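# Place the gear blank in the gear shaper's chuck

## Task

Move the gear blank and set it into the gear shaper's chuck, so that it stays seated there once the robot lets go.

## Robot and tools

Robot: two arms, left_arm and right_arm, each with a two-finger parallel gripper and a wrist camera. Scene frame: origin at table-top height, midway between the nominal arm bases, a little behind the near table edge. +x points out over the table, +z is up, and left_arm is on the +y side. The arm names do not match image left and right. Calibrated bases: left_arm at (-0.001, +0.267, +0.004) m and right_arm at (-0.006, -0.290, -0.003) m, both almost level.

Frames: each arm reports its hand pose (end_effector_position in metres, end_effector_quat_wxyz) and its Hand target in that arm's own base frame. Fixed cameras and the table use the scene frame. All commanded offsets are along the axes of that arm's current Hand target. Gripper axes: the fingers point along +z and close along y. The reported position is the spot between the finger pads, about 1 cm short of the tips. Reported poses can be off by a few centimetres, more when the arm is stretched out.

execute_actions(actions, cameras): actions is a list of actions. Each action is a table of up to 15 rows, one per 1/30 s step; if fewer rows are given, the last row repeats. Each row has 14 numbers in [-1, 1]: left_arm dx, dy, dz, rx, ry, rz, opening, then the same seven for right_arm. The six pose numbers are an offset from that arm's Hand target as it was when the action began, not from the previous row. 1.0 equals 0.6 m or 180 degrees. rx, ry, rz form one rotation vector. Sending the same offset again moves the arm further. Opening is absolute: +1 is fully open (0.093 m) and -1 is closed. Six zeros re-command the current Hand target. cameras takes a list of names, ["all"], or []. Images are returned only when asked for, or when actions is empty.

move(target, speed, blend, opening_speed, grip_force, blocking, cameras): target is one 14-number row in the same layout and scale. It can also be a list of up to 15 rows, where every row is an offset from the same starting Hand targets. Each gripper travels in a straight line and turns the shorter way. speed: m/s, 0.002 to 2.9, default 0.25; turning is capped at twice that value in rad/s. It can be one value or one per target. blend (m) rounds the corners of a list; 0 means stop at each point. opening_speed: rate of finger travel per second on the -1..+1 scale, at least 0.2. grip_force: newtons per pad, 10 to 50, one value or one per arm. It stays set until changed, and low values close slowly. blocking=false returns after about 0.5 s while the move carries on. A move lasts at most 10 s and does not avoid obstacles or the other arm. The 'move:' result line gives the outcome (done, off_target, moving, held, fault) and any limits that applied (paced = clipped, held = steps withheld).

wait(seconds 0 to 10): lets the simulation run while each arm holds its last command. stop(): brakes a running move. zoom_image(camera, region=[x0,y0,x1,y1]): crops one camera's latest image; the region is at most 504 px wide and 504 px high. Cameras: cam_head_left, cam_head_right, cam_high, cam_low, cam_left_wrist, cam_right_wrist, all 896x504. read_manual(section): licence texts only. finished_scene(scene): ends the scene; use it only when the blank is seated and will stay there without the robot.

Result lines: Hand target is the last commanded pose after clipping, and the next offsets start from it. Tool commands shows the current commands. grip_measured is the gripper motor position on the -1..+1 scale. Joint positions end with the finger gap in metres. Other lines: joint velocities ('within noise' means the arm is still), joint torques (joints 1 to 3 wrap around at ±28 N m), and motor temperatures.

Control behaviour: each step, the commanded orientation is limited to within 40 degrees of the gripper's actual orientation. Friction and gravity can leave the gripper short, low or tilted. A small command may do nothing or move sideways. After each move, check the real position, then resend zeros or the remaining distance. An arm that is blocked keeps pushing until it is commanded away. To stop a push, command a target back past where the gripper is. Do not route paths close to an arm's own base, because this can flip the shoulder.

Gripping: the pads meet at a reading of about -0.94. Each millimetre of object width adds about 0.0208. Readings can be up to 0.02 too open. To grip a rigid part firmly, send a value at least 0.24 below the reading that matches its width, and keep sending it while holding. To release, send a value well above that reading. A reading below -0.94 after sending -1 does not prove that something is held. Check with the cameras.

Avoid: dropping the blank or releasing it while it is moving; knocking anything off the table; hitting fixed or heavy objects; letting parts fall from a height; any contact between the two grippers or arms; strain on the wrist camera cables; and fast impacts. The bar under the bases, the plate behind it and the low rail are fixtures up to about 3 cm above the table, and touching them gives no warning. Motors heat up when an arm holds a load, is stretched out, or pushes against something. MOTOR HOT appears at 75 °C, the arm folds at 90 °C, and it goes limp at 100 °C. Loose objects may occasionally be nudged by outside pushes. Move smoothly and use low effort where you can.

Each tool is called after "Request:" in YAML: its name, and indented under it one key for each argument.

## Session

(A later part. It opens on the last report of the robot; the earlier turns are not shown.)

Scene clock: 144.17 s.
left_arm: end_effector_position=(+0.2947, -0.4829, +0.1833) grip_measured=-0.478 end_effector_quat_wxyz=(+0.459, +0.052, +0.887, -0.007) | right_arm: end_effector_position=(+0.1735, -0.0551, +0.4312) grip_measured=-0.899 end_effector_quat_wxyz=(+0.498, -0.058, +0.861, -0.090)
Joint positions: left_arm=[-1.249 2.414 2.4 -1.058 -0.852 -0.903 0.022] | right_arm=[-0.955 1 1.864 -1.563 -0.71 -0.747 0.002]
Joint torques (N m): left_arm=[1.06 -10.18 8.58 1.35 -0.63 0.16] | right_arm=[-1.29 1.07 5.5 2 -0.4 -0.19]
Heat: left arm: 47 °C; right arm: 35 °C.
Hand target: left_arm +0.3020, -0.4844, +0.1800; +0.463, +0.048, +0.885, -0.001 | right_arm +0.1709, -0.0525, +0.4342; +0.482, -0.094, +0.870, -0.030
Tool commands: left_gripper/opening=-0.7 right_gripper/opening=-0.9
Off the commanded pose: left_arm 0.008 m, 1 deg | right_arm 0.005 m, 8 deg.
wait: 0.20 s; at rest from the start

Request:
move:
  target: [0.0178,-0.001,0.0123,0,0,-0.0153,-0.7,0,0,0,0,0,0,-0.9]
  speed: 0.05
  cameras: ["cam_low","cam_head_left","cam_left_wrist"]

Request:
zoom_image:
  camera: "cam_low"
  region: [515, 220, 565, 270]

Request:
zoom_image:
  camera: "cam_head_left"
  region: [530, 320, 590, 380]

Scene clock: 155.63 s.
left_arm: end_effector_position=(+0.2947, -0.4828, +0.1731) grip_measured=-0.478 end_effector_quat_wxyz=(+0.457, +0.041, +0.888, -0.009) | right_arm: end_effector_position=(+0.1735, -0.0551, +0.4312) grip_measured=-0.899 end_effector_quat_wxyz=(+0.498, -0.058, +0.861, -0.090)
Joint positions: left_arm=[-1.249 2.414 2.364 -1.034 -0.852 -0.932 0.022] | right_arm=[-0.955 1 1.864 -1.563 -0.71 -0.747 0.002]
Joint torques (N m): left_arm=[1.03 -11.22 5.91 1.69 -0.63 -0.03] | right_arm=[-1.21 0.98 5.49 1.98 -0.36 -0.14]
Heat: left arm: 47 °C; right arm: 36 °C.
Hand target: left_arm +0.3019, -0.4844, +0.1671; +0.463, +0.027, +0.886, -0.013 | right_arm +0.1709, -0.0525, +0.4342; +0.482, -0.094, +0.870, -0.030
Off the commanded pose: left_arm 0.010 m, 2 deg | right_arm 0.005 m, 8 deg.
joint sent to its limit (right arm) — joint 4 (wrist pitch), lower limit. The joint targets are off in orientation, not in position.
move: off_target (right_arm)
camera_calibration:
cam_left_wrist: T_world_to_cam=[[-0.0778712, -0.996438, -0.0323588, -0.45024], [-0.864589, 0.0836573, -0.495466, 0.418198], [0.496409, -0.0106055, -0.868024, 0.0828368], [0, 0, 0, 1]] pos_world=[0.285388, -0.482743, 0.264538]
Images, in order (width x height): cam_head_left 896x504, cam_low 896x504, cam_left_wrist 896x504.

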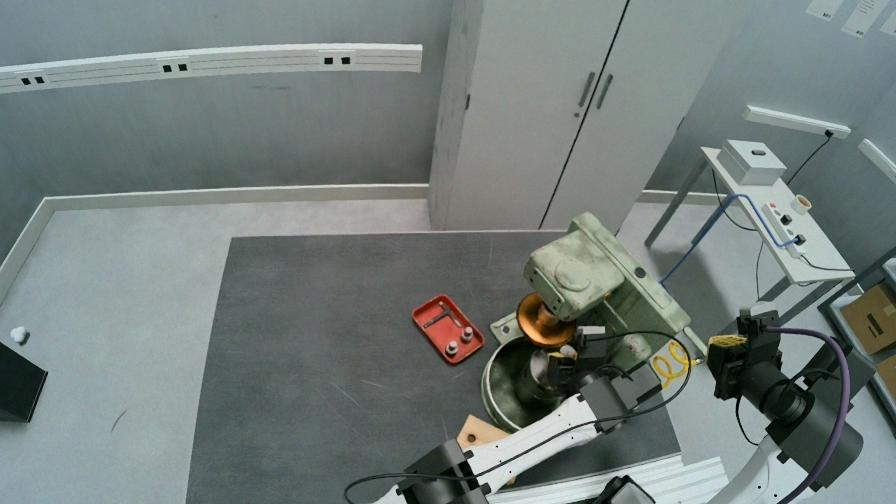

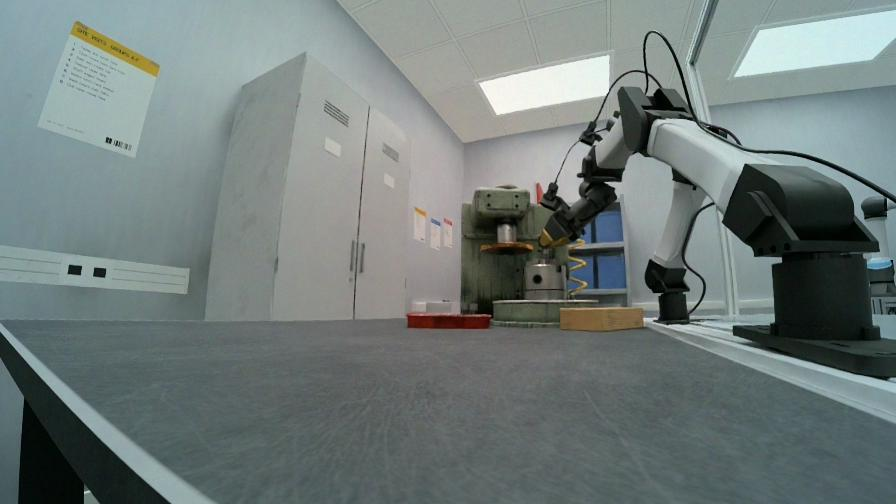

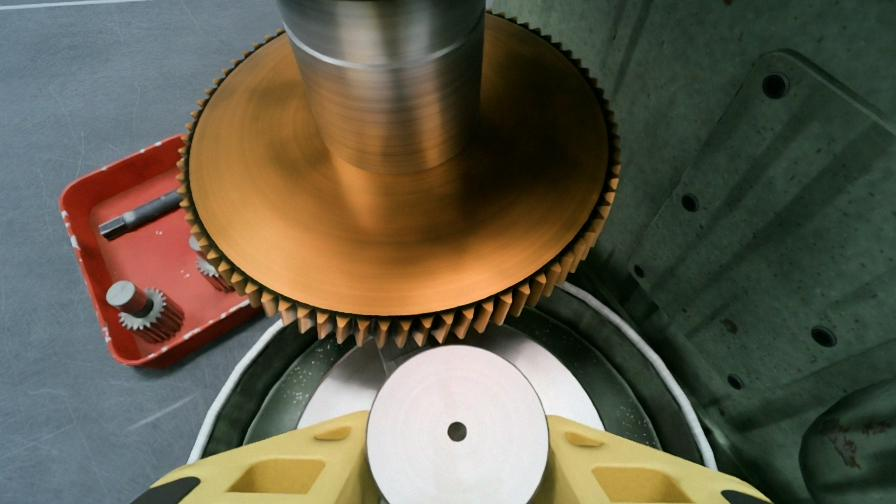

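Scaled by 10.080 from the camera's 896x504 image, which has a finer 1280x720 frame.

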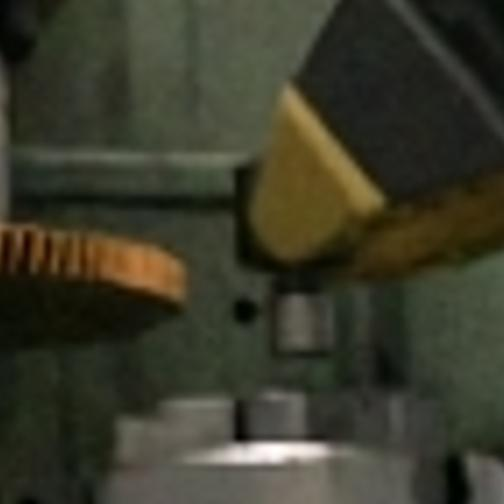

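Scaled by 8.400 from the camera's 896x504 image, which has a finer 1280x720 frame.

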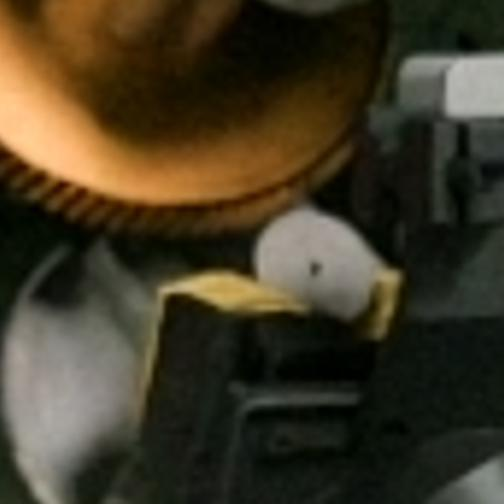

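Request:
move:
  target: [0.0145,-0.001,0.0145,0,0,0.006,-0.7,0,0,0,0,0,0,-0.9]
  speed: 0.03

Scene clock: 166.57 s.
left_arm: end_effector_position=(+0.2964, -0.4853, +0.1616) grip_measured=-0.478 end_effector_quat_wxyz=(+0.461, +0.038, +0.886, -0.010) | right_arm: end_effector_position=(+0.1735, -0.0551, +0.4312) grip_measured=-0.899 end_effector_quat_wxyz=(+0.498, -0.058, +0.861, -0.090)
Joint positions: left_arm=[-1.249 2.414 2.311 -0.975 -0.86 -0.933 0.022] | right_arm=[-0.955 1 1.864 -1.563 -0.71 -0.747 0.002]
Joint torques (N m): left_arm=[1.37 -11.63 5.56 1.64 -0.55 0.18] | right_arm=[-1.18 1.01 5.44 1.98 -0.38 -0.17]
Heat: left arm: 49 °C; right arm: 36 °C.
Hand target: left_arm +0.3041, -0.4851, +0.1550; +0.463, +0.035, +0.886, -0.008 | right_arm +0.1709, -0.0525, +0.4342; +0.482, -0.094, +0.870, -0.030
Off the commanded pose: left_arm 0.010 m, 0 deg | right_arm 0.005 m, 8 deg.
joint sent to its limit (right arm) — joint 4 (wrist pitch), lower limit. The joint targets are off in orientation, not in position.
move: off_target (right_arm)

Request:
execute_actions:
  actions: []
  cameras: ["cam_low","cam_head_left"]

Request:
zoom_image:
  camera: "cam_low"
  region: [515, 220, 565, 270]

Request:
zoom_image:
  camera: "cam_head_left"
  region: [530, 320, 590, 380]

Scene clock: 169.87 s.
left_arm: end_effector_position=(+0.2964, -0.4853, +0.1616) grip_measured=-0.478 end_effector_quat_wxyz=(+0.461, +0.038, +0.886, -0.010) | right_arm: end_effector_position=(+0.1735, -0.0551, +0.4312) grip_measured=-0.899 end_effector_quat_wxyz=(+0.498, -0.058, +0.861, -0.090)
Joint positions: left_arm=[-1.249 2.414 2.311 -0.975 -0.86 -0.933 0.022] | right_arm=[-0.955 1 1.864 -1.563 -0.71 -0.747 0.002]
Joint velocities: within noise
Joint torques (N m): left_arm=[1.37 -11.66 5.59 1.68 -0.54 0.17] | right_arm=[-1.26 0.99 5.56 2.01 -0.39 -0.17]
Motor temperatures (°C): left_arm=[25 49 41 29 23 25 25] | right_arm=[23 26 32 36 25 25 24]
Heat: left arm: 49 °C; right arm: 36 °C.
Hand target: left_arm +0.3041, -0.4851, +0.1550; +0.463, +0.036, +0.886, -0.008 | right_arm +0.1709, -0.0525, +0.4342; +0.482, -0.094, +0.870, -0.030
Tool commands: left_gripper/opening=-0.7 right_gripper/opening=-0.9
Off the commanded pose: left_arm 0.010 m, 0 deg | right_arm 0.005 m, 8 deg.
Images, in order (width x height): cam_head_left 896x504, cam_low 896x504.

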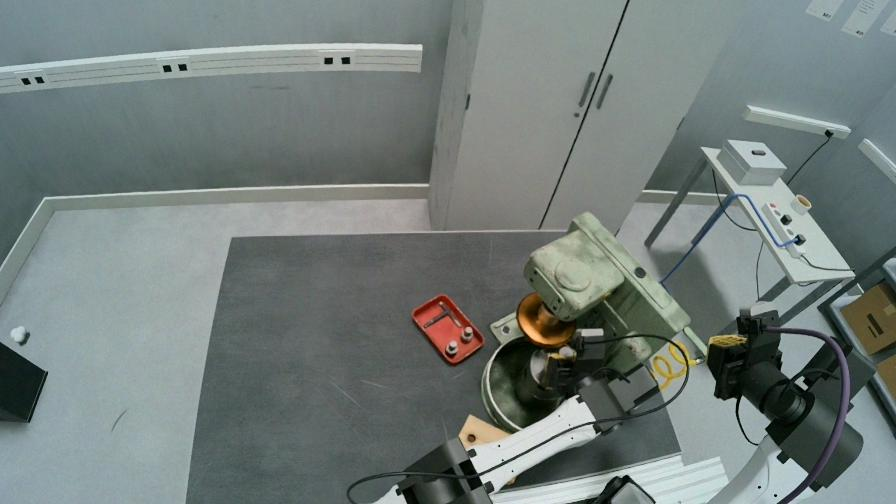

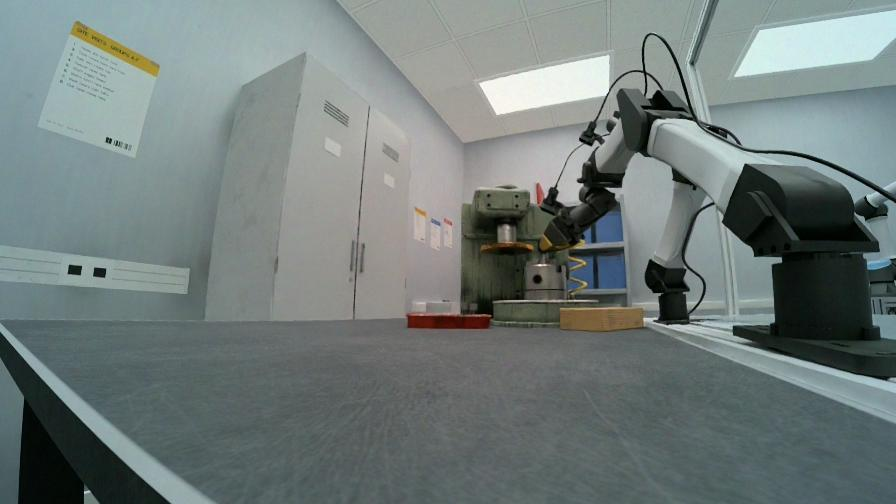

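Scaled by 10.080 from the camera's 896x504 image, which has a finer 1280x720 frame.

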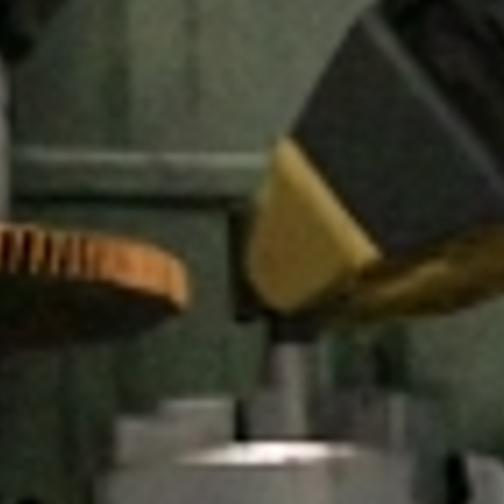

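Scaled by 8.400 from the camera's 896x504 image, which has a finer 1280x720 frame.

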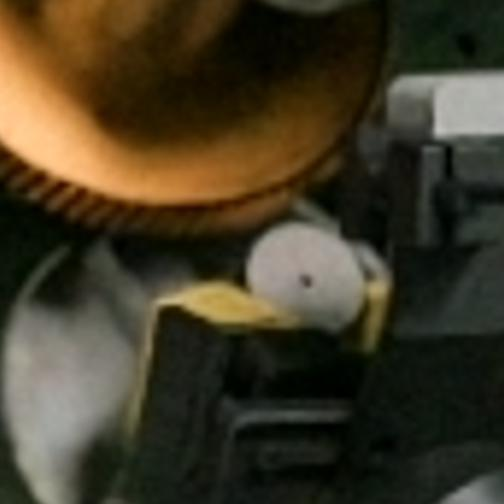

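Request:
move:
  target: [0.0165,0.002,0.0115,0,0,0,-0.7,0,0,0,0,0,0,-0.9]
  speed: 0.03

Scene clock: 175.97 s.
left_arm: end_effector_position=(+0.3016, -0.4866, +0.1593) grip_measured=-0.478 end_effector_quat_wxyz=(+0.482, +0.025, +0.876, -0.014) | right_arm: end_effector_position=(+0.1735, -0.0551, +0.4312) grip_measured=-0.899 end_effector_quat_wxyz=(+0.498, -0.058, +0.861, -0.090)
Joint positions: left_arm=[-1.249 2.408 2.26 -0.895 -0.902 -0.932 0.022] | right_arm=[-0.955 1 1.864 -1.563 -0.71 -0.747 0.002]
Joint torques (N m): left_arm=[1.47 -12.21 4.33 1.42 -0.08 0.17] | right_arm=[-1.25 1.03 5.45 2.03 -0.37 -0.15]
Heat: left arm: 50 °C; right arm: 36 °C.
Hand target: left_arm +0.3042, -0.4837, +0.1430; +0.463, +0.036, +0.886, -0.008 | right_arm +0.1709, -0.0525, +0.4342; +0.482, -0.094, +0.870, -0.030
Off the commanded pose: left_arm 0.017 m, 3 deg | right_arm 0.005 m, 8 deg.
joint sent to its limit (right arm) — joint 4 (wrist pitch), lower limit. The joint targets are off in orientation, not in position.
move: off_target (left_arm, right_arm)

Request:
move:
  target:
    - [-0.03,0.004,-0.0212,0,0.004,0.004,-0.7,0,0,0,0,0,0,-0.9]
    - [-0.0503,0.0285,-0.0638,0,0.008,0.0085,-0.7,0,0,0,0,0,0,-0.9]
    - [-0.0182,0.0027,-0.0205,0,0.008,0.0085,-0.7,0,0,0,0,0,0,-0.9]
  speed: [0.06,0.1,0.05]

Scene clock: 191.77 s.
left_arm: end_effector_position=(+0.2943, -0.4754, +0.1637) grip_measured=-0.478 end_effector_quat_wxyz=(+0.445, +0.052, +0.894, +0.003) | right_arm: end_effector_position=(+0.1735, -0.0551, +0.4312) grip_measured=-0.899 end_effector_quat_wxyz=(+0.498, -0.058, +0.861, -0.090)
Joint positions: left_arm=[-1.241 2.392 2.306 -1.028 -0.833 -0.92 0.022] | right_arm=[-0.955 1 1.864 -1.563 -0.71 -0.747 0.002]
Joint torques (N m): left_arm=[0.58 -10.18 7.66 1.64 -0.61 0.16] | right_arm=[-1.26 1.03 5.46 1.98 -0.36 -0.15]
Heat: left arm: 53 °C; right arm: 36 °C.
Hand target: left_arm +0.3004, -0.4821, +0.1589; +0.452, +0.048, +0.891, -0.001 | right_arm +0.1709, -0.0525, +0.4342; +0.482, -0.094, +0.870, -0.030
Off the commanded pose: left_arm 0.010 m, 1 deg | right_arm 0.005 m, 8 deg.
joint sent to its limit (right arm) — joint 4 (wrist pitch), lower limit. The joint targets are off in orientation, not in position.
move: off_target (right_arm)

Request:
move:
  target: [0.001,-0.0205,0.0087,0,0,0,-0.7,0,0,0,0,0,0,-0.9]
  speed: 0.012

Scene clock: 206.70 s.
left_arm: end_effector_position=(+0.2977, -0.4831, +0.1615) grip_measured=-0.478 end_effector_quat_wxyz=(+0.445, +0.054, +0.894, +0.010) | right_arm: end_effector_position=(+0.1735, -0.0551, +0.4312) grip_measured=-0.899 end_effector_quat_wxyz=(+0.498, -0.058, +0.861, -0.090)
Joint positions: left_arm=[-1.241 2.47 2.439 -1.096 -0.839 -0.92 0.022] | right_arm=[-0.955 1 1.864 -1.563 -0.71 -0.747 0.002]
Joint torques (N m): left_arm=[0.27 -9.69 8.31 1.74 -0.58 0.12] | right_arm=[-1.2 0.96 5.52 1.99 -0.38 -0.17]
Heat: left arm: 51 °C; right arm: 36 °C.
Hand target: left_arm +0.3032, -0.4945, +0.1548; +0.452, +0.048, +0.891, -0.002 | right_arm +0.1709, -0.0525, +0.4342; +0.482, -0.094, +0.870, -0.030
Off the commanded pose: left_arm 0.014 m, 2 deg | right_arm 0.005 m, 8 deg.
joint sent to its limit (right arm) — joint 4 (wrist pitch), lower limit. The joint targets are off in orientation, not in position.
move: off_target (left_arm, right_arm)

Request:
move:
  target:
    - [0.003,0,0.002,0,0,-0.008,-0.7,0,0,0,0,0,0,-0.9]
    - [0.0161,-0.0008,0.0118,0,0,-0.008,-0.7,0,0,0,0,0,0,-0.9]
  speed: 0.02
  cameras: ["cam_low","cam_head_left"]

Request:
zoom_image:
  camera: "cam_low"
  region: [515, 220, 565, 270]

Request:
zoom_image:
  camera: "cam_head_left"
  region: [530, 320, 590, 380]

Scene clock: 215.43 s.
left_arm: end_effector_position=(+0.2975, -0.4831, +0.1604) grip_measured=-0.478 end_effector_quat_wxyz=(+0.453, +0.050, +0.890, +0.013) | right_arm: end_effector_position=(+0.1735, -0.0551, +0.4312) grip_measured=-0.899 end_effector_quat_wxyz=(+0.498, -0.058, +0.861, -0.090)
Joint positions: left_arm=[-1.246 2.47 2.425 -1.084 -0.86 -0.928 0.022] | right_arm=[-0.955 1 1.864 -1.563 -0.71 -0.747 0.002]
Joint torques (N m): left_arm=[0.65 -10.4 4.96 2.12 -0.34 -0.1] | right_arm=[-1.16 1.05 5.5 2.01 -0.36 -0.18]
Heat: left arm: 51 °C; right arm: 36 °C.
Hand target: left_arm +0.3032, -0.4945, +0.1429; +0.452, +0.036, +0.891, -0.007 | right_arm +0.1709, -0.0525, +0.4342; +0.482, -0.094, +0.870, -0.030
Off the commanded pose: left_arm 0.022 m, 3 deg | right_arm 0.005 m, 8 deg.
joint sent to its limit (right arm) — joint 4 (wrist pitch), lower limit. The joint targets are off in orientation, not in position.
move: off_target (left_arm, right_arm)
Images, in order (width x height): cam_head_left 896x504, cam_low 896x504.

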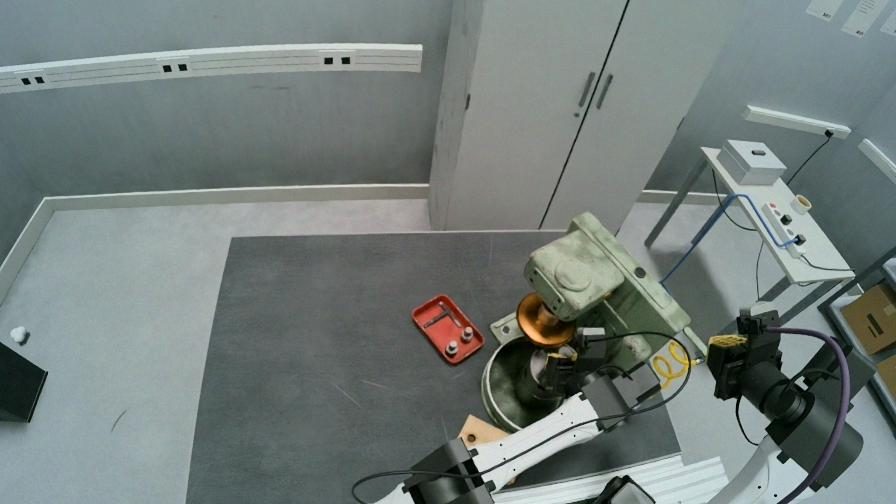

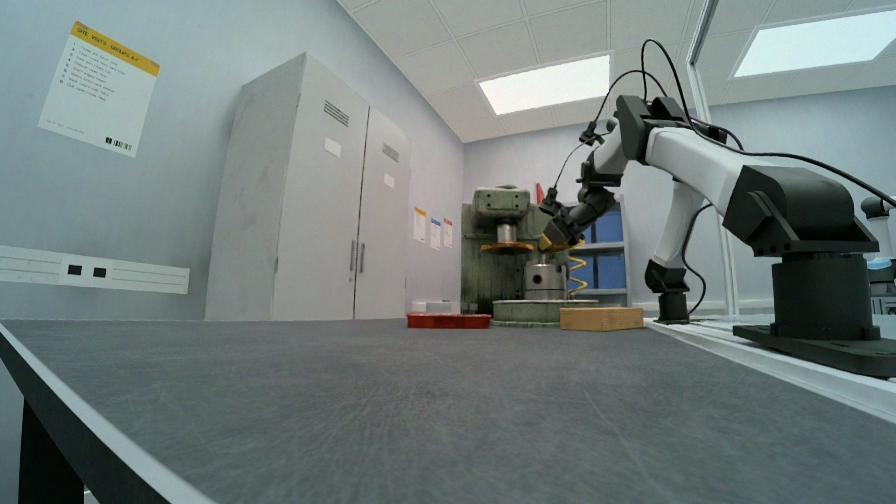

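Scaled by 10.080 from the camera's 896x504 image, which has a finer 1280x720 frame.

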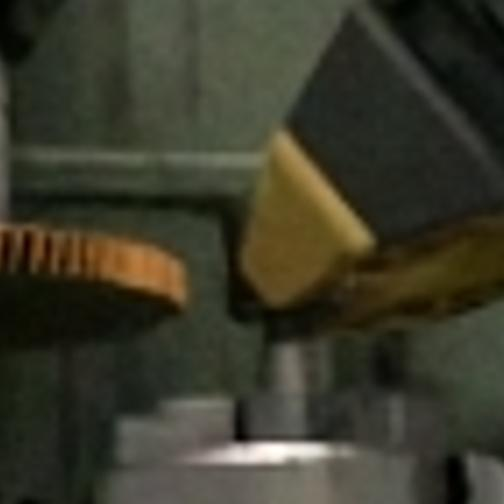

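Scaled by 8.400 from the camera's 896x504 image, which has a finer 1280x720 frame.

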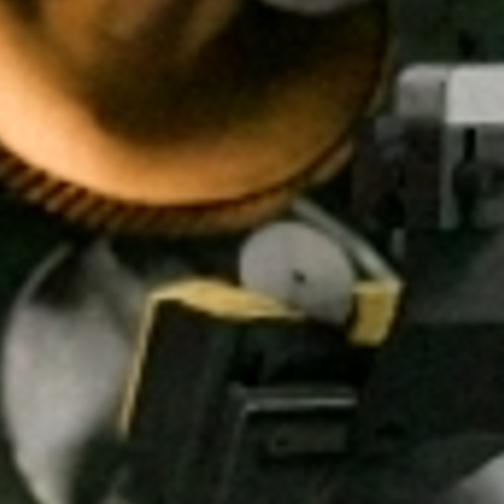

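Request:
move:
  target:
    - [-0.0052,0.007,-0.0097,0,-0.003,-0.012,-0.7,0,0,0,0,0,0,-0.9]
    - [0.0108,0.0067,0.002,0,0.004,-0.012,-0.7,0,0,0,0,0,0,-0.9]
  speed: 0.03

Scene clock: 226.93 s.
left_arm: end_effector_position=(+0.2964, -0.4822, +0.1584) grip_measured=-0.478 end_effector_quat_wxyz=(+0.465, +0.027, +0.885, +0.008) | right_arm: end_effector_position=(+0.1735, -0.0551, +0.4312) grip_measured=-0.899 end_effector_quat_wxyz=(+0.498, -0.058, +0.861, -0.090)
Joint positions: left_arm=[-1.253 2.462 2.388 -1.057 -0.893 -0.98 0.022] | right_arm=[-0.955 1 1.864 -1.563 -0.71 -0.747 0.002]
Joint torques (N m): left_arm=[1.37 -11.21 4 1.89 0.07 -0.09] | right_arm=[-1.24 0.98 5.48 2 -0.37 -0.15]
Heat: left arm: 51 °C; right arm: 36 °C.
Hand target: left_arm +0.3005, -0.4903, +0.1371; +0.446, +0.020, +0.895, -0.016 | right_arm +0.1709, -0.0525, +0.4342; +0.482, -0.094, +0.870, -0.030
Off the commanded pose: left_arm 0.023 m, 4 deg | right_arm 0.005 m, 8 deg.
joint sent to its limit (right arm) — joint 4 (wrist pitch), lower limit. The joint targets are off in orientation, not in position.
move: off_target (left_arm, right_arm)

Request:
move:
  target:
    - [0.0073,0.0083,-0.0015,0,0,0,-0.7,0,0,0,0,0,0,-0.9]
    - [0.0032,0.0132,0.004,0,0,0,-0.7,0,0,0,0,0,0,-0.9]
    - [-0.0002,0.0047,0.0085,0,0,0,-0.7,0,0,0,0,0,0,-0.9]
    - [0.0082,-0.0047,-0.0025,0,0,0,-0.7,0,0,0,0,0,0,-0.9]
    - [0.0055,0.0033,0.0008,0,0,0,-0.7,0,0,0,0,0,0,-0.9]
  speed: 0.02
  blend: [0.002,0.002,0.002,0.002,0]
  cameras: ["cam_low","cam_head_left"]

Request:
zoom_image:
  camera: "cam_low"
  region: [515, 220, 565, 270]

Request:
zoom_image:
  camera: "cam_head_left"
  region: [530, 320, 590, 380]

Scene clock: 238.63 s.
left_arm: end_effector_position=(+0.2959, -0.4809, +0.1597) grip_measured=-0.478 end_effector_quat_wxyz=(+0.469, +0.016, +0.883, -0.008) | right_arm: end_effector_position=(+0.1735, -0.0551, +0.4312) grip_measured=-0.899 end_effector_quat_wxyz=(+0.498, -0.058, +0.861, -0.090)
Joint positions: left_arm=[-1.253 2.412 2.293 -0.978 -0.891 -0.988 0.022] | right_arm=[-0.955 1 1.864 -1.563 -0.71 -0.747 0.002]
Joint torques (N m): left_arm=[1.21 -9.78 5.63 1.64 0.07 0.03] | right_arm=[-1.21 0.98 5.45 1.99 -0.41 -0.17]
Heat: left arm: 53 °C; right arm: 37 °C.
Hand target: left_arm +0.2990, -0.4883, +0.1341; +0.446, +0.020, +0.895, -0.016 | right_arm +0.1709, -0.0525, +0.4342; +0.482, -0.094, +0.870, -0.030
Off the commanded pose: left_arm 0.027 m, 3 deg | right_arm 0.005 m, 8 deg.
joint sent to its limit (right arm) — joint 4 (wrist pitch), lower limit. The joint targets are off in orientation, not in position.
move: off_target (left_arm, right_arm)
Images, in order (width x height): cam_head_left 896x504, cam_low 896x504.

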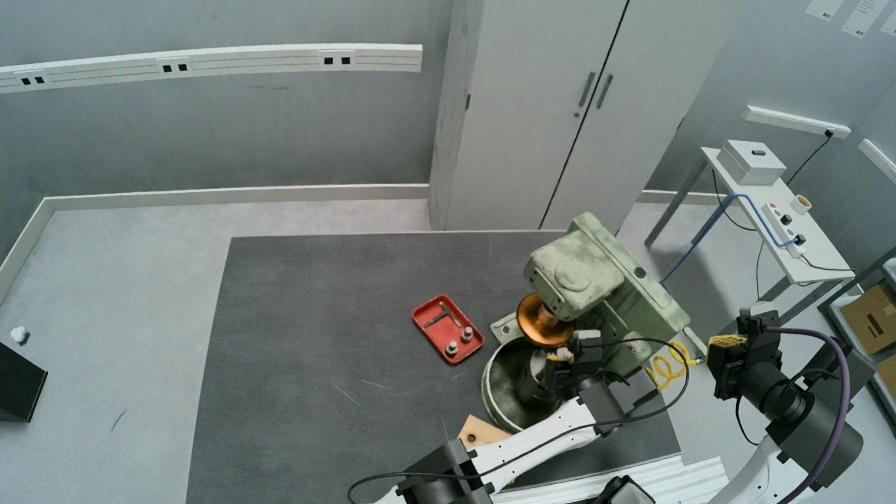

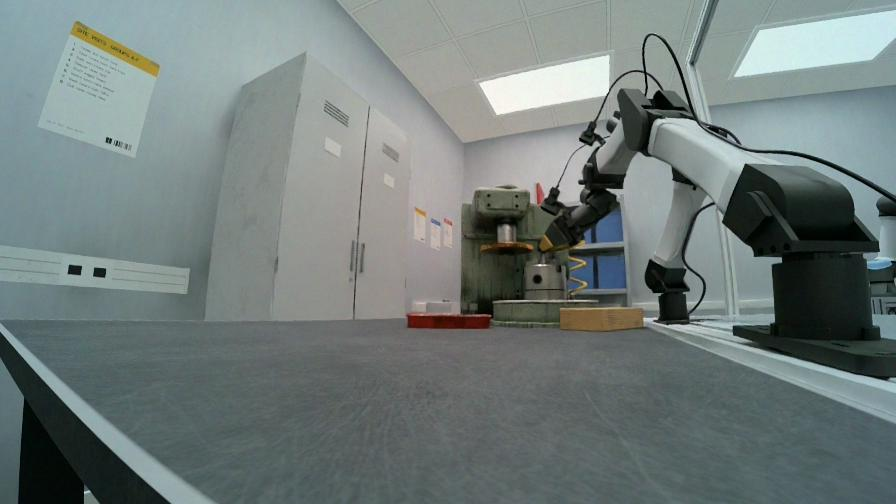

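Scaled by 10.080 from the camera's 896x504 image, which has a finer 1280x720 frame.

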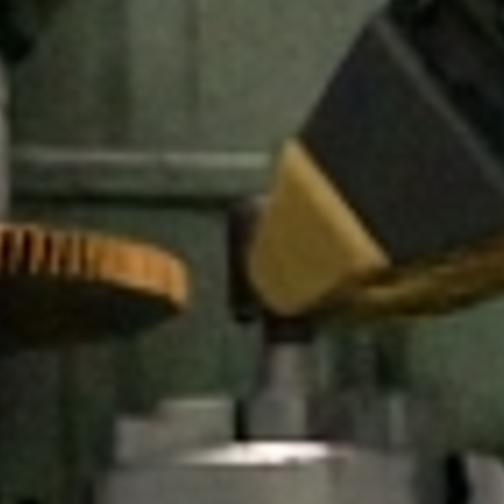

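Scaled by 8.400 from the camera's 896x504 image, which has a finer 1280x720 frame.

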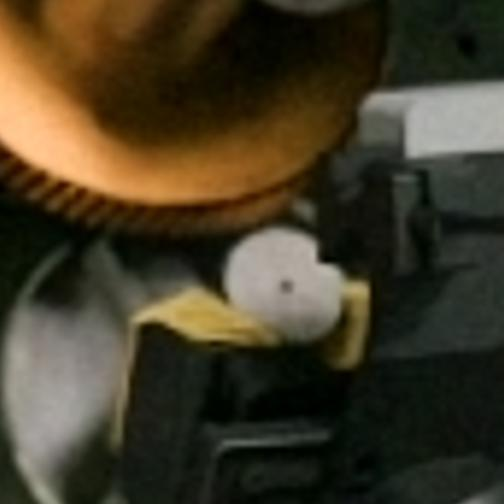

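Request:
move:
  target:
    - [-0.0332,0.0062,-0.0255,0,-0.002,0.01,-0.7,0,0,0,0,0,0,-0.9]
    - [-0.066,0.0345,-0.0682,-0.0006,-0.004,0.0204,-0.7,0,0,0,0,0,0,-0.9]
    - [-0.0342,0.01,-0.0235,-0.0006,-0.004,0.0204,-0.7,0,0,0,0,0,0,-0.9]
    - [-0.0318,-0.0103,-0.0147,-0.0006,-0.004,0.0204,-0.7,0,0,0,0,0,0,-0.9]
  speed: [0.06,0.1,0.05,0.012]

Scene clock: 264.23 s.
left_arm: end_effector_position=(+0.2976, -0.4931, +0.1619) grip_measured=-0.478 end_effector_quat_wxyz=(+0.451, +0.046, +0.891, -0.010) | right_arm: end_effector_position=(+0.1735, -0.0551, +0.4312) grip_measured=-0.899 end_effector_quat_wxyz=(+0.498, -0.058, +0.861, -0.090)
Joint positions: left_arm=[-1.247 2.479 2.444 -1.051 -0.836 -0.924 0.022] | right_arm=[-0.955 1 1.864 -1.563 -0.71 -0.747 0.002]
Joint torques (N m): left_arm=[0.87 -10.19 8.39 1.26 -0.6 0.17] | right_arm=[-1.07 1.03 5.55 1.99 -0.38 -0.17]
Motor temperatures (°C): left_arm=[25 54 40 31 22 25 26] | right_arm=[23 25 32 37 25 25 24]
Heat: left arm: 54 °C; right arm: 37 °C.
Hand target: left_arm +0.3033, -0.4943, +0.1547; +0.452, +0.048, +0.891, -0.001 | right_arm +0.1709, -0.0525, +0.4342; +0.482, -0.094, +0.870, -0.030
Off the commanded pose: left_arm 0.009 m, 1 deg | right_arm 0.005 m, 8 deg.
joint sent to its limit (right arm) — joint 4 (wrist pitch), lower limit. The joint targets are off in orientation, not in position.
move: off_target (right_arm)

Request:
move:
  target:
    - [-0.0263,0.008,-0.02,0,0,0,-0.7,0,0,0,0,0,0,-0.9]
    - [-0.0347,0.0507,-0.0485,0,0,0,-0.7,0,0,0,0,0,0,-0.9]
    - [-0.0012,0.02,-0.009,0,0,0,-0.7,0,0,0,0,0,0,-0.9]
  speed: [0.06,0.1,0.05]

Scene clock: 274.70 s.
left_arm: end_effector_position=(+0.2918, -0.4769, +0.1626) grip_measured=-0.478 end_effector_quat_wxyz=(+0.444, +0.056, +0.894, +0.004) | right_arm: end_effector_position=(+0.1735, -0.0551, +0.4312) grip_measured=-0.899 end_effector_quat_wxyz=(+0.498, -0.058, +0.861, -0.090)
Joint positions: left_arm=[-1.247 2.397 2.31 -1.033 -0.834 -0.92 0.022] | right_arm=[-0.955 1 1.864 -1.563 -0.71 -0.747 0.002]
Joint torques (N m): left_arm=[1.06 -10.35 7.87 1.62 -0.65 0.13] | right_arm=[-1.17 0.96 5.55 2 -0.39 -0.15]
Motor temperatures (°C): left_arm=[25 55 41 30 23 25 26] | right_arm=[23 25 32 37 25 25 24]
Heat: left arm: 55 °C; right arm: 37 °C.
Hand target: left_arm +0.3004, -0.4822, +0.1589; +0.452, +0.048, +0.891, -0.001 | right_arm +0.1709, -0.0525, +0.4342; +0.482, -0.094, +0.870, -0.030
Off the commanded pose: left_arm 0.011 m, 1 deg | right_arm 0.005 m, 8 deg.
joint sent to its limit (right arm) — joint 4 (wrist pitch), lower limit. The joint targets are off in orientation, not in position.
move: off_target (left_arm, right_arm)

Request:
move:
  target: [-0.007,0.004,0.0013,0,0,0,-0.7,0,0,0,0,0,0,-0.9]
  speed: 0.04

Scene clock: 279.57 s.
left_arm: end_effector_position=(+0.2947, -0.4757, +0.1626) grip_measured=-0.478 end_effector_quat_wxyz=(+0.444, +0.054, +0.894, +0.005) | right_arm: end_effector_position=(+0.1735, -0.0551, +0.4312) grip_measured=-0.899 end_effector_quat_wxyz=(+0.498, -0.058, +0.861, -0.090)
Joint positions: left_arm=[-1.24 2.397 2.31 -1.03 -0.832 -0.916 0.022] | right_arm=[-0.955 1 1.864 -1.563 -0.71 -0.747 0.002]
Joint torques (N m): left_arm=[1.22 -10.65 7.91 1.62 -0.61 0.2] | right_arm=[-1.13 1.06 5.52 1.98 -0.41 -0.15]
Motor temperatures (°C): left_arm=[25 55 41 30 23 25 26] | right_arm=[23 25 32 37 25 25 24]
Heat: left arm: 55 °C; right arm: 37 °C.
Hand target: left_arm +0.3036, -0.4803, +0.1619; +0.452, +0.048, +0.891, -0.001 | right_arm +0.1709, -0.0525, +0.4342; +0.482, -0.094, +0.870, -0.030
Off the commanded pose: left_arm 0.010 m, 1 deg | right_arm 0.005 m, 8 deg.
joint sent to its limit (right arm) — joint 4 (wrist pitch), lower limit. The joint targets are off in orientation, not in position.
move: off_target (right_arm)

Request:
move:
  target: [0.0067,-0.0222,0.009,0,0,0,-0.7,0,0,0,0,0,0,-0.9]
  speed: 0.012

Scene clock: 289.33 s.
left_arm: end_effector_position=(+0.2978, -0.4832, +0.1615) grip_measured=-0.478 end_effector_quat_wxyz=(+0.445, +0.056, +0.894, +0.009) | right_arm: end_effector_position=(+0.1735, -0.0551, +0.4312) grip_measured=-0.899 end_effector_quat_wxyz=(+0.498, -0.058, +0.861, -0.090)
Joint positions: left_arm=[-1.24 2.467 2.433 -1.091 -0.836 -0.915 0.022] | right_arm=[-0.955 1 1.864 -1.563 -0.71 -0.747 0.002]
Joint torques (N m): left_arm=[0.5 -9.73 8.38 1.74 -0.6 0.1] | right_arm=[-1.17 0.94 5.39 1.97 -0.36 -0.17]
Motor temperatures (°C): left_arm=[25 55 42 30 23 25 26] | right_arm=[23 25 32 37 25 25 24]
Heat: left arm: 55 °C; right arm: 37 °C.
Hand target: left_arm +0.3045, -0.4934, +0.1550; +0.452, +0.048, +0.891, -0.001 | right_arm +0.1709, -0.0525, +0.4342; +0.482, -0.094, +0.870, -0.030
Off the commanded pose: left_arm 0.014 m, 2 deg | right_arm 0.005 m, 8 deg.
joint sent to its limit (right arm) — joint 4 (wrist pitch), lower limit. The joint targets are off in orientation, not in position.
move: off_target (left_arm, right_arm)

Request:
move:
  target: [0.0186,0.0047,0.0089,0,0.012,-0.009,-0.7,0,0,0,0,0,0,-0.9]
  speed: 0.02
  cameras: ["cam_low"]

Request:
zoom_image:
  camera: "cam_low"
  region: [515, 220, 565, 270]

Scene clock: 305.30 s.
left_arm: end_effector_position=(+0.2975, -0.4828, +0.1612) grip_measured=-0.478 end_effector_quat_wxyz=(+0.444, +0.045, +0.895, +0.005) | right_arm: end_effector_position=(+0.1735, -0.0551, +0.4312) grip_measured=-0.899 end_effector_quat_wxyz=(+0.498, -0.058, +0.861, -0.090)
Joint positions: left_arm=[-1.24 2.467 2.433 -1.094 -0.835 -0.941 0.022] | right_arm=[-0.955 1 1.864 -1.563 -0.71 -0.747 0.002]
Joint torques (N m): left_arm=[1.01 -10.25 5.71 1.74 -0.26 -0.13] | right_arm=[-1.22 1.01 5.49 1.99 -0.38 -0.17]
Heat: left arm: 52 °C; right arm: 37 °C.
Hand target: left_arm +0.3025, -0.4898, +0.1429; +0.435, +0.035, +0.900, -0.006 | right_arm +0.1709, -0.0525, +0.4342; +0.482, -0.094, +0.870, -0.030
Off the commanded pose: left_arm 0.020 m, 2 deg | right_arm 0.005 m, 8 deg.
joint sent to its limit (right arm) — joint 4 (wrist pitch), lower limit. The joint targets are off in orientation, not in position.
move: off_target (left_arm, right_arm)
Images, in order (width x height): cam_low 896x504.

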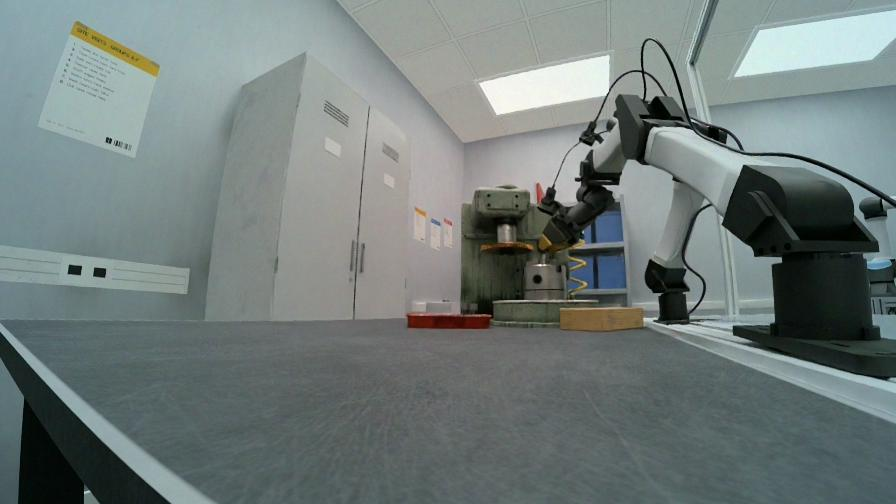

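Scaled by 10.080 from the camera's 896x504 image, which has a finer 1280x720 frame.

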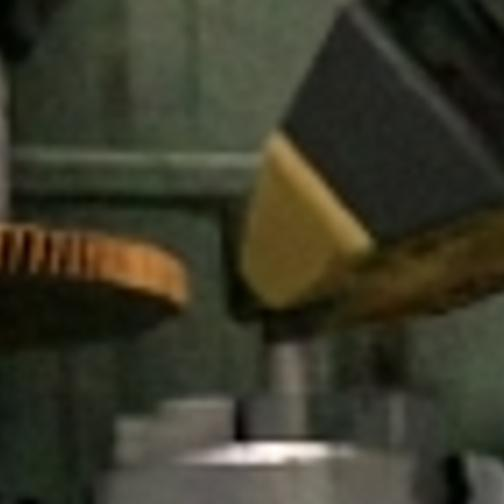

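Request:
move:
  target: [0.0005,0.004,-0.0065,0,-0.016,-0.003,-0.7,0,0,0,0,0,0,-0.9]
  speed: 0.02

Scene clock: 316.67 s.
left_arm: end_effector_position=(+0.2962, -0.4822, +0.1586) grip_measured=-0.478 end_effector_quat_wxyz=(+0.470, +0.037, +0.882, +0.010) | right_arm: end_effector_position=(+0.1735, -0.0551, +0.4312) grip_measured=-0.899 end_effector_quat_wxyz=(+0.498, -0.058, +0.861, -0.090)
Joint positions: left_arm=[-1.255 2.441 2.341 -1.015 -0.901 -0.948 0.022] | right_arm=[-0.955 1 1.864 -1.563 -0.71 -0.747 0.002]
Joint torques (N m): left_arm=[1.09 -12.03 4.26 1.82 -0.09 -0.01] | right_arm=[-1.28 1.11 5.52 2 -0.35 -0.16]
Heat: left arm: 52 °C; right arm: 37 °C.
Hand target: left_arm +0.2994, -0.4874, +0.1451; +0.457, +0.031, +0.889, -0.009 | right_arm +0.1709, -0.0525, +0.4342; +0.482, -0.094, +0.870, -0.030
Off the commanded pose: left_arm 0.015 m, 3 deg | right_arm 0.005 m, 8 deg.
joint sent to its limit (right arm) — joint 4 (wrist pitch), lower limit. The joint targets are off in orientation, not in position.
move: off_target (left_arm, right_arm)

Request:
move:
  target: [-0.008,0.0025,0,0,0.022,-0.01,-0.7,0,0,0,0,0,0,-0.9]
  speed: 0.02

Scene clock: 323.43 s.
left_arm: end_effector_position=(+0.2980, -0.4812, +0.1610) grip_measured=-0.478 end_effector_quat_wxyz=(+0.435, +0.025, +0.900, -0.011) | right_arm: end_effector_position=(+0.1735, -0.0551, +0.4312) grip_measured=-0.899 end_effector_quat_wxyz=(+0.498, -0.058, +0.861, -0.090)
Joint positions: left_arm=[-1.234 2.449 2.409 -1.083 -0.81 -0.984 0.022] | right_arm=[-0.955 1 1.864 -1.563 -0.71 -0.747 0.002]
Joint torques (N m): left_arm=[0.9 -9.77 8.16 1.3 -0.31 -0.07] | right_arm=[-1.26 0.92 5.48 1.99 -0.36 -0.16]
Heat: left arm: 54 °C; right arm: 37 °C.
Hand target: left_arm +0.3023, -0.4861, +0.1491; +0.426, +0.017, +0.904, -0.015 | right_arm +0.1709, -0.0525, +0.4342; +0.482, -0.094, +0.870, -0.030
Off the commanded pose: left_arm 0.014 m, 1 deg | right_arm 0.005 m, 8 deg.
joint sent to its limit (right arm) — joint 4 (wrist pitch), lower limit. The joint targets are off in orientation, not in position.
move: off_target (left_arm, right_arm)

Request:
move:
  target: [0.0115,0.0,0.0067,0,-0.02,0.015,-0.7,0,0,0,0,0,0,-0.9]
  speed: 0.02

Scene clock: 329.77 s.
left_arm: end_effector_position=(+0.2964, -0.4817, +0.1584) grip_measured=-0.478 end_effector_quat_wxyz=(+0.470, +0.034, +0.882, +0.004) | right_arm: end_effector_position=(+0.1735, -0.0551, +0.4312) grip_measured=-0.899 end_effector_quat_wxyz=(+0.498, -0.058, +0.861, -0.090)
Joint positions: left_arm=[-1.253 2.426 2.313 -0.991 -0.894 -0.949 0.022] | right_arm=[-0.955 1 1.864 -1.563 -0.71 -0.747 0.002]
Joint torques (N m): left_arm=[1.46 -11.55 4.31 1.81 -0.03 0.14] | right_arm=[-1.24 0.99 5.42 2 -0.35 -0.18]
Heat: left arm: 53 °C; right arm: 37 °C.
Hand target: left_arm +0.3010, -0.4861, +0.1412; +0.454, +0.038, +0.890, -0.006 | right_arm +0.1709, -0.0525, +0.4342; +0.482, -0.094, +0.870, -0.030
Off the commanded pose: left_arm 0.018 m, 2 deg | right_arm 0.005 m, 8 deg.
joint sent to its limit (right arm) — joint 4 (wrist pitch), lower limit. The joint targets are off in orientation, not in position.
move: off_target (left_arm, right_arm)

Request:
move:
  target:
    - [0,-0.006,0,0,0.007,0.0,-0.7,0,0,0,0,0,0,-0.9]
    - [0.004,0.003,0,0,0.007,0.0,-0.7,0,0,0,0,0,0,-0.9]
  speed: 0.015
  blend: 0.001

Scene clock: 336.00 s.
left_arm: end_effector_position=(+0.2960, -0.4818, +0.1587) grip_measured=-0.478 end_effector_quat_wxyz=(+0.467, +0.036, +0.884, +0.004) | right_arm: end_effector_position=(+0.1735, -0.0551, +0.4312) grip_measured=-0.899 end_effector_quat_wxyz=(+0.498, -0.058, +0.861, -0.090)
Joint positions: left_arm=[-1.253 2.426 2.317 -0.997 -0.888 -0.948 0.022] | right_arm=[-0.955 1 1.864 -1.563 -0.71 -0.747 0.002]
Joint torques (N m): left_arm=[1.74 -11.45 4.37 1.62 0.09 0.05] | right_arm=[-1.18 0.98 5.53 2 -0.37 -0.16]
Heat: left arm: 53 °C; right arm: 37 °C.
Hand target: left_arm +0.2997, -0.4842, +0.1393; +0.445, +0.038, +0.895, -0.005 | right_arm +0.1709, -0.0525, +0.4342; +0.482, -0.094, +0.870, -0.030
Off the commanded pose: left_arm 0.020 m, 3 deg | right_arm 0.005 m, 8 deg.
joint sent to its limit (right arm) — joint 4 (wrist pitch), lower limit. The joint targets are off in orientation, not in position.
move: off_target (left_arm, right_arm)

Request:
move:
  target: [-0.0107,-0.003,-0.008,0,-0.006,0.0,-0.7,0,0,0,0,0,0,-0.9]
  speed: 0.015
  cameras: ["cam_left_wrist","cam_low","cam_high"]

Request:
zoom_image:
  camera: "cam_low"
  region: [515, 220, 565, 270]

Scene clock: 343.10 s.
left_arm: end_effector_position=(+0.2962, -0.4816, +0.1589) grip_measured=-0.478 end_effector_quat_wxyz=(+0.468, +0.035, +0.883, +0.004) | right_arm: end_effector_position=(+0.1735, -0.0551, +0.4312) grip_measured=-0.899 end_effector_quat_wxyz=(+0.498, -0.058, +0.861, -0.090)
Joint positions: left_arm=[-1.253 2.426 2.317 -0.997 -0.89 -0.948 0.022] | right_arm=[-0.955 1 1.864 -1.563 -0.71 -0.747 0.002]
Joint torques (N m): left_arm=[1.25 -11.37 5.98 1.58 -0.08 0.15] | right_arm=[-1.25 1.01 5.49 1.99 -0.4 -0.15]
Heat: left arm: 54 °C; right arm: 37 °C.
Hand target: left_arm +0.2996, -0.4862, +0.1473; +0.453, +0.038, +0.891, -0.006 | right_arm +0.1709, -0.0525, +0.4342; +0.482, -0.094, +0.870, -0.030
Off the commanded pose: left_arm 0.013 m, 2 deg | right_arm 0.005 m, 8 deg.
joint sent to its limit (right arm) — joint 4 (wrist pitch), lower limit. The joint targets are off in orientation, not in position.
move: off_target (left_arm, right_arm)
camera_calibration:
cam_left_wrist: T_world_to_cam=[[-0.0545498, -0.997192, -0.0513085, -0.453682], [-0.853843, 0.0732247, -0.515355, 0.40722], [0.517665, 0.0156969, -0.855439, 0.0741888], [0, 0, 0, 1]] pos_world=[0.284548, -0.483391, 0.250049]
Images, in order (width x height): cam_high 896x504, cam_low 896x504, cam_left_wrist 896x504.

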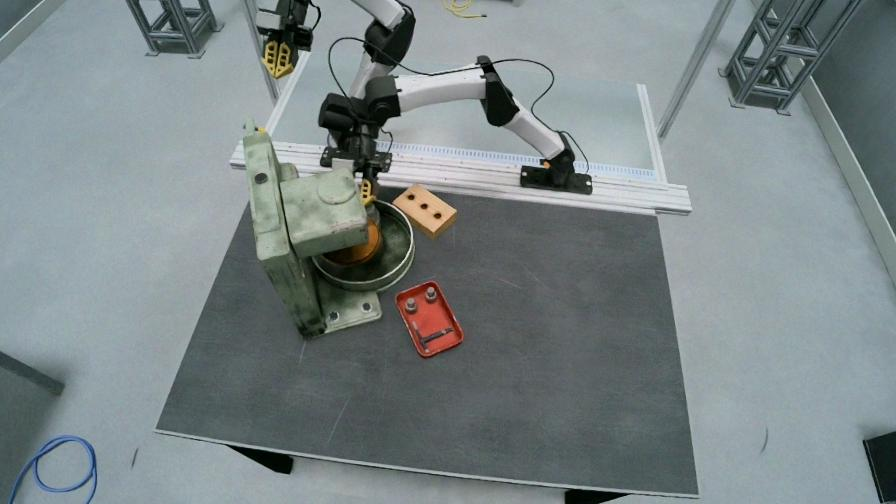

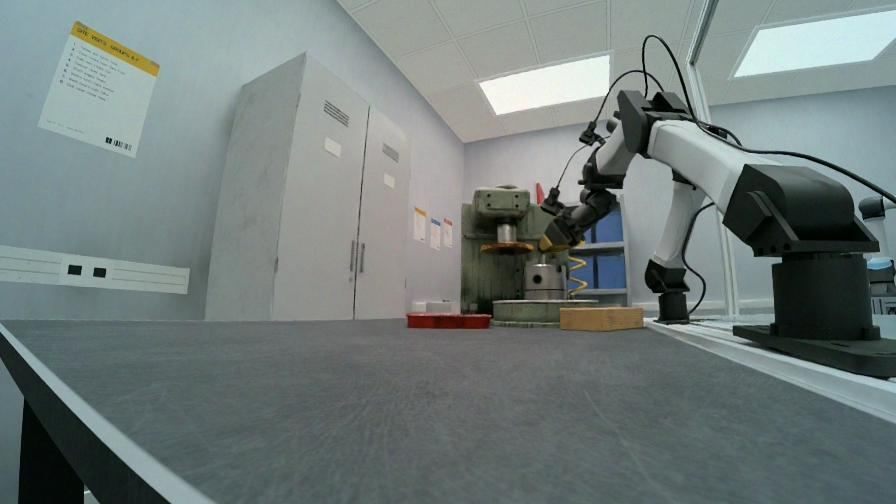

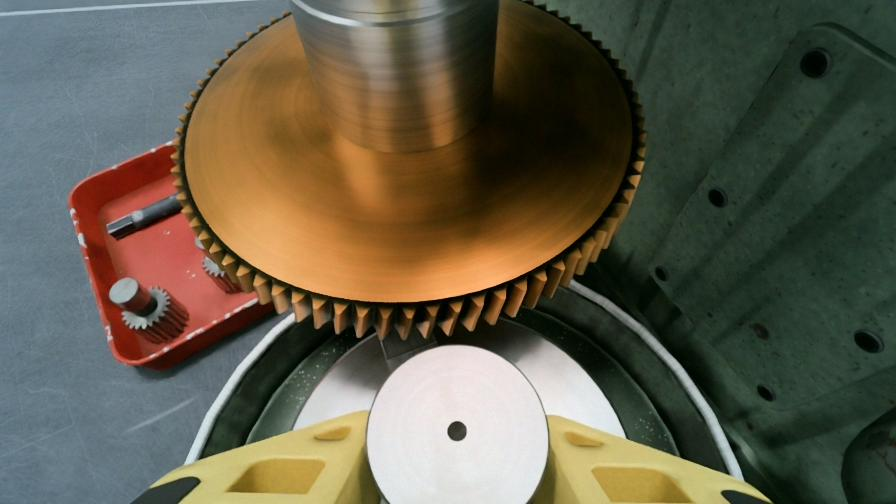

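Scaled by 10.080 from the camera's 896x504 image, which has a finer 1280x720 frame.

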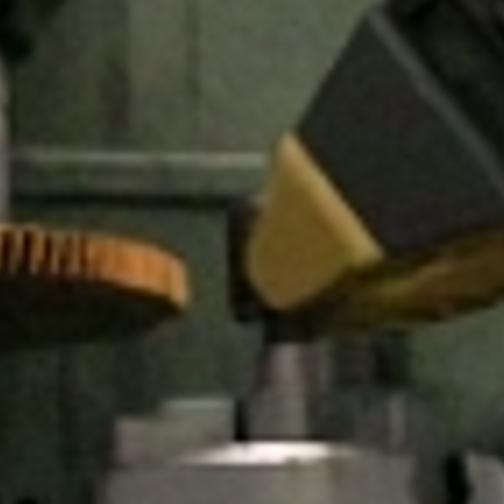

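Request:
zoom_image:
  camera: "cam_low"
  region: [530, 246, 560, 276]

Request:
zoom_image:
  camera: "cam_left_wrist"
  region: [330, 300, 600, 504]

Scaled by 16.800 from the camera's 896x504 image, which has a finer 1280x720 frame.

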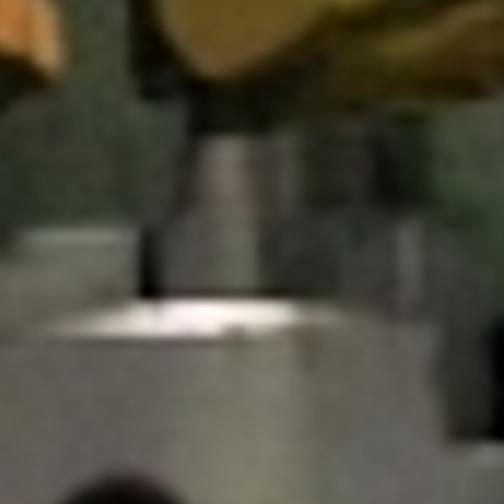

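Scaled by 1.867 from the camera's 896x504 image, which has a finer 1280x720 frame.

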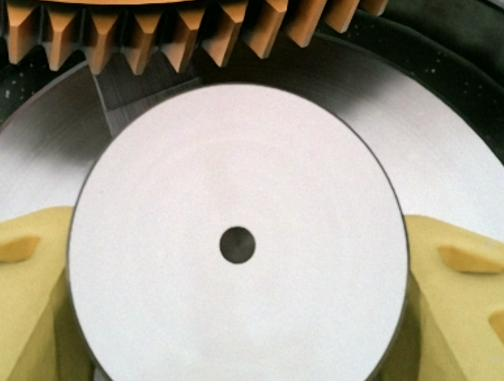

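Request:
move:
  target: [0.0032,-0.009,-0.0051,0,0,0,-0.7,0,0,0,0,0,0,-0.9]
  speed: 0.015

Scene clock: 360.07 s.
left_arm: end_effector_position=(+0.2952, -0.4824, +0.1608) grip_measured=-0.478 end_effector_quat_wxyz=(+0.464, +0.036, +0.885, +0.001) | right_arm: end_effector_position=(+0.1735, -0.0551, +0.4312) grip_measured=-0.899 end_effector_quat_wxyz=(+0.498, -0.058, +0.861, -0.090)
Joint positions: left_arm=[-1.253 2.426 2.329 -1.007 -0.88 -0.948 0.022] | right_arm=[-0.955 1 1.864 -1.563 -0.71 -0.747 0.002]
Joint torques (N m): left_arm=[0.13 -9.61 8.16 1.37 -0.26 0.05] | right_arm=[-1.21 1.06 5.56 2 -0.36 -0.14]
Heat: left arm: 54 °C; right arm: 37 °C.
Hand target: left_arm +0.2956, -0.4914, +0.1474; +0.453, +0.038, +0.891, -0.006 | right_arm +0.1709, -0.0525, +0.4342; +0.482, -0.094, +0.870, -0.030
Off the commanded pose: left_arm 0.016 m, 2 deg | right_arm 0.005 m, 8 deg.
joint sent to its limit (right arm) — joint 4 (wrist pitch), lower limit. The joint targets are off in orientation, not in position.
move: off_target (left_arm, right_arm)

Request:
move:
  target: [0.016,0.0,0.012,0,-0.004,0.004,-0.7,0,0,0,0,0,0,-0.9]
  speed: 0.02

Scene clock: 366.00 s.
left_arm: end_effector_position=(+0.2955, -0.4820, +0.1587) grip_measured=-0.478 end_effector_quat_wxyz=(+0.477, +0.034, +0.878, +0.008) | right_arm: end_effector_position=(+0.1735, -0.0551, +0.4312) grip_measured=-0.899 end_effector_quat_wxyz=(+0.498, -0.058, +0.861, -0.090)
Joint positions: left_arm=[-1.259 2.426 2.304 -0.981 -0.915 -0.948 0.022] | right_arm=[-0.955 1 1.864 -1.563 -0.71 -0.747 0.002]
Joint torques (N m): left_arm=[0.55 -10.61 4.51 1.82 -0.04 0.15] | right_arm=[-1.24 1.02 5.45 1.99 -0.35 -0.15]
Heat: left arm: 54 °C; right arm: 37 °C.
Hand target: left_arm +0.2958, -0.4910, +0.1354; +0.459, +0.043, +0.888, -0.003 | right_arm +0.1709, -0.0525, +0.4342; +0.482, -0.094, +0.870, -0.030
Off the commanded pose: left_arm 0.025 m, 3 deg | right_arm 0.005 m, 8 deg.
joint sent to its limit (right arm) — joint 4 (wrist pitch), lower limit. The joint targets are off in orientation, not in position.
move: off_target (left_arm, right_arm)


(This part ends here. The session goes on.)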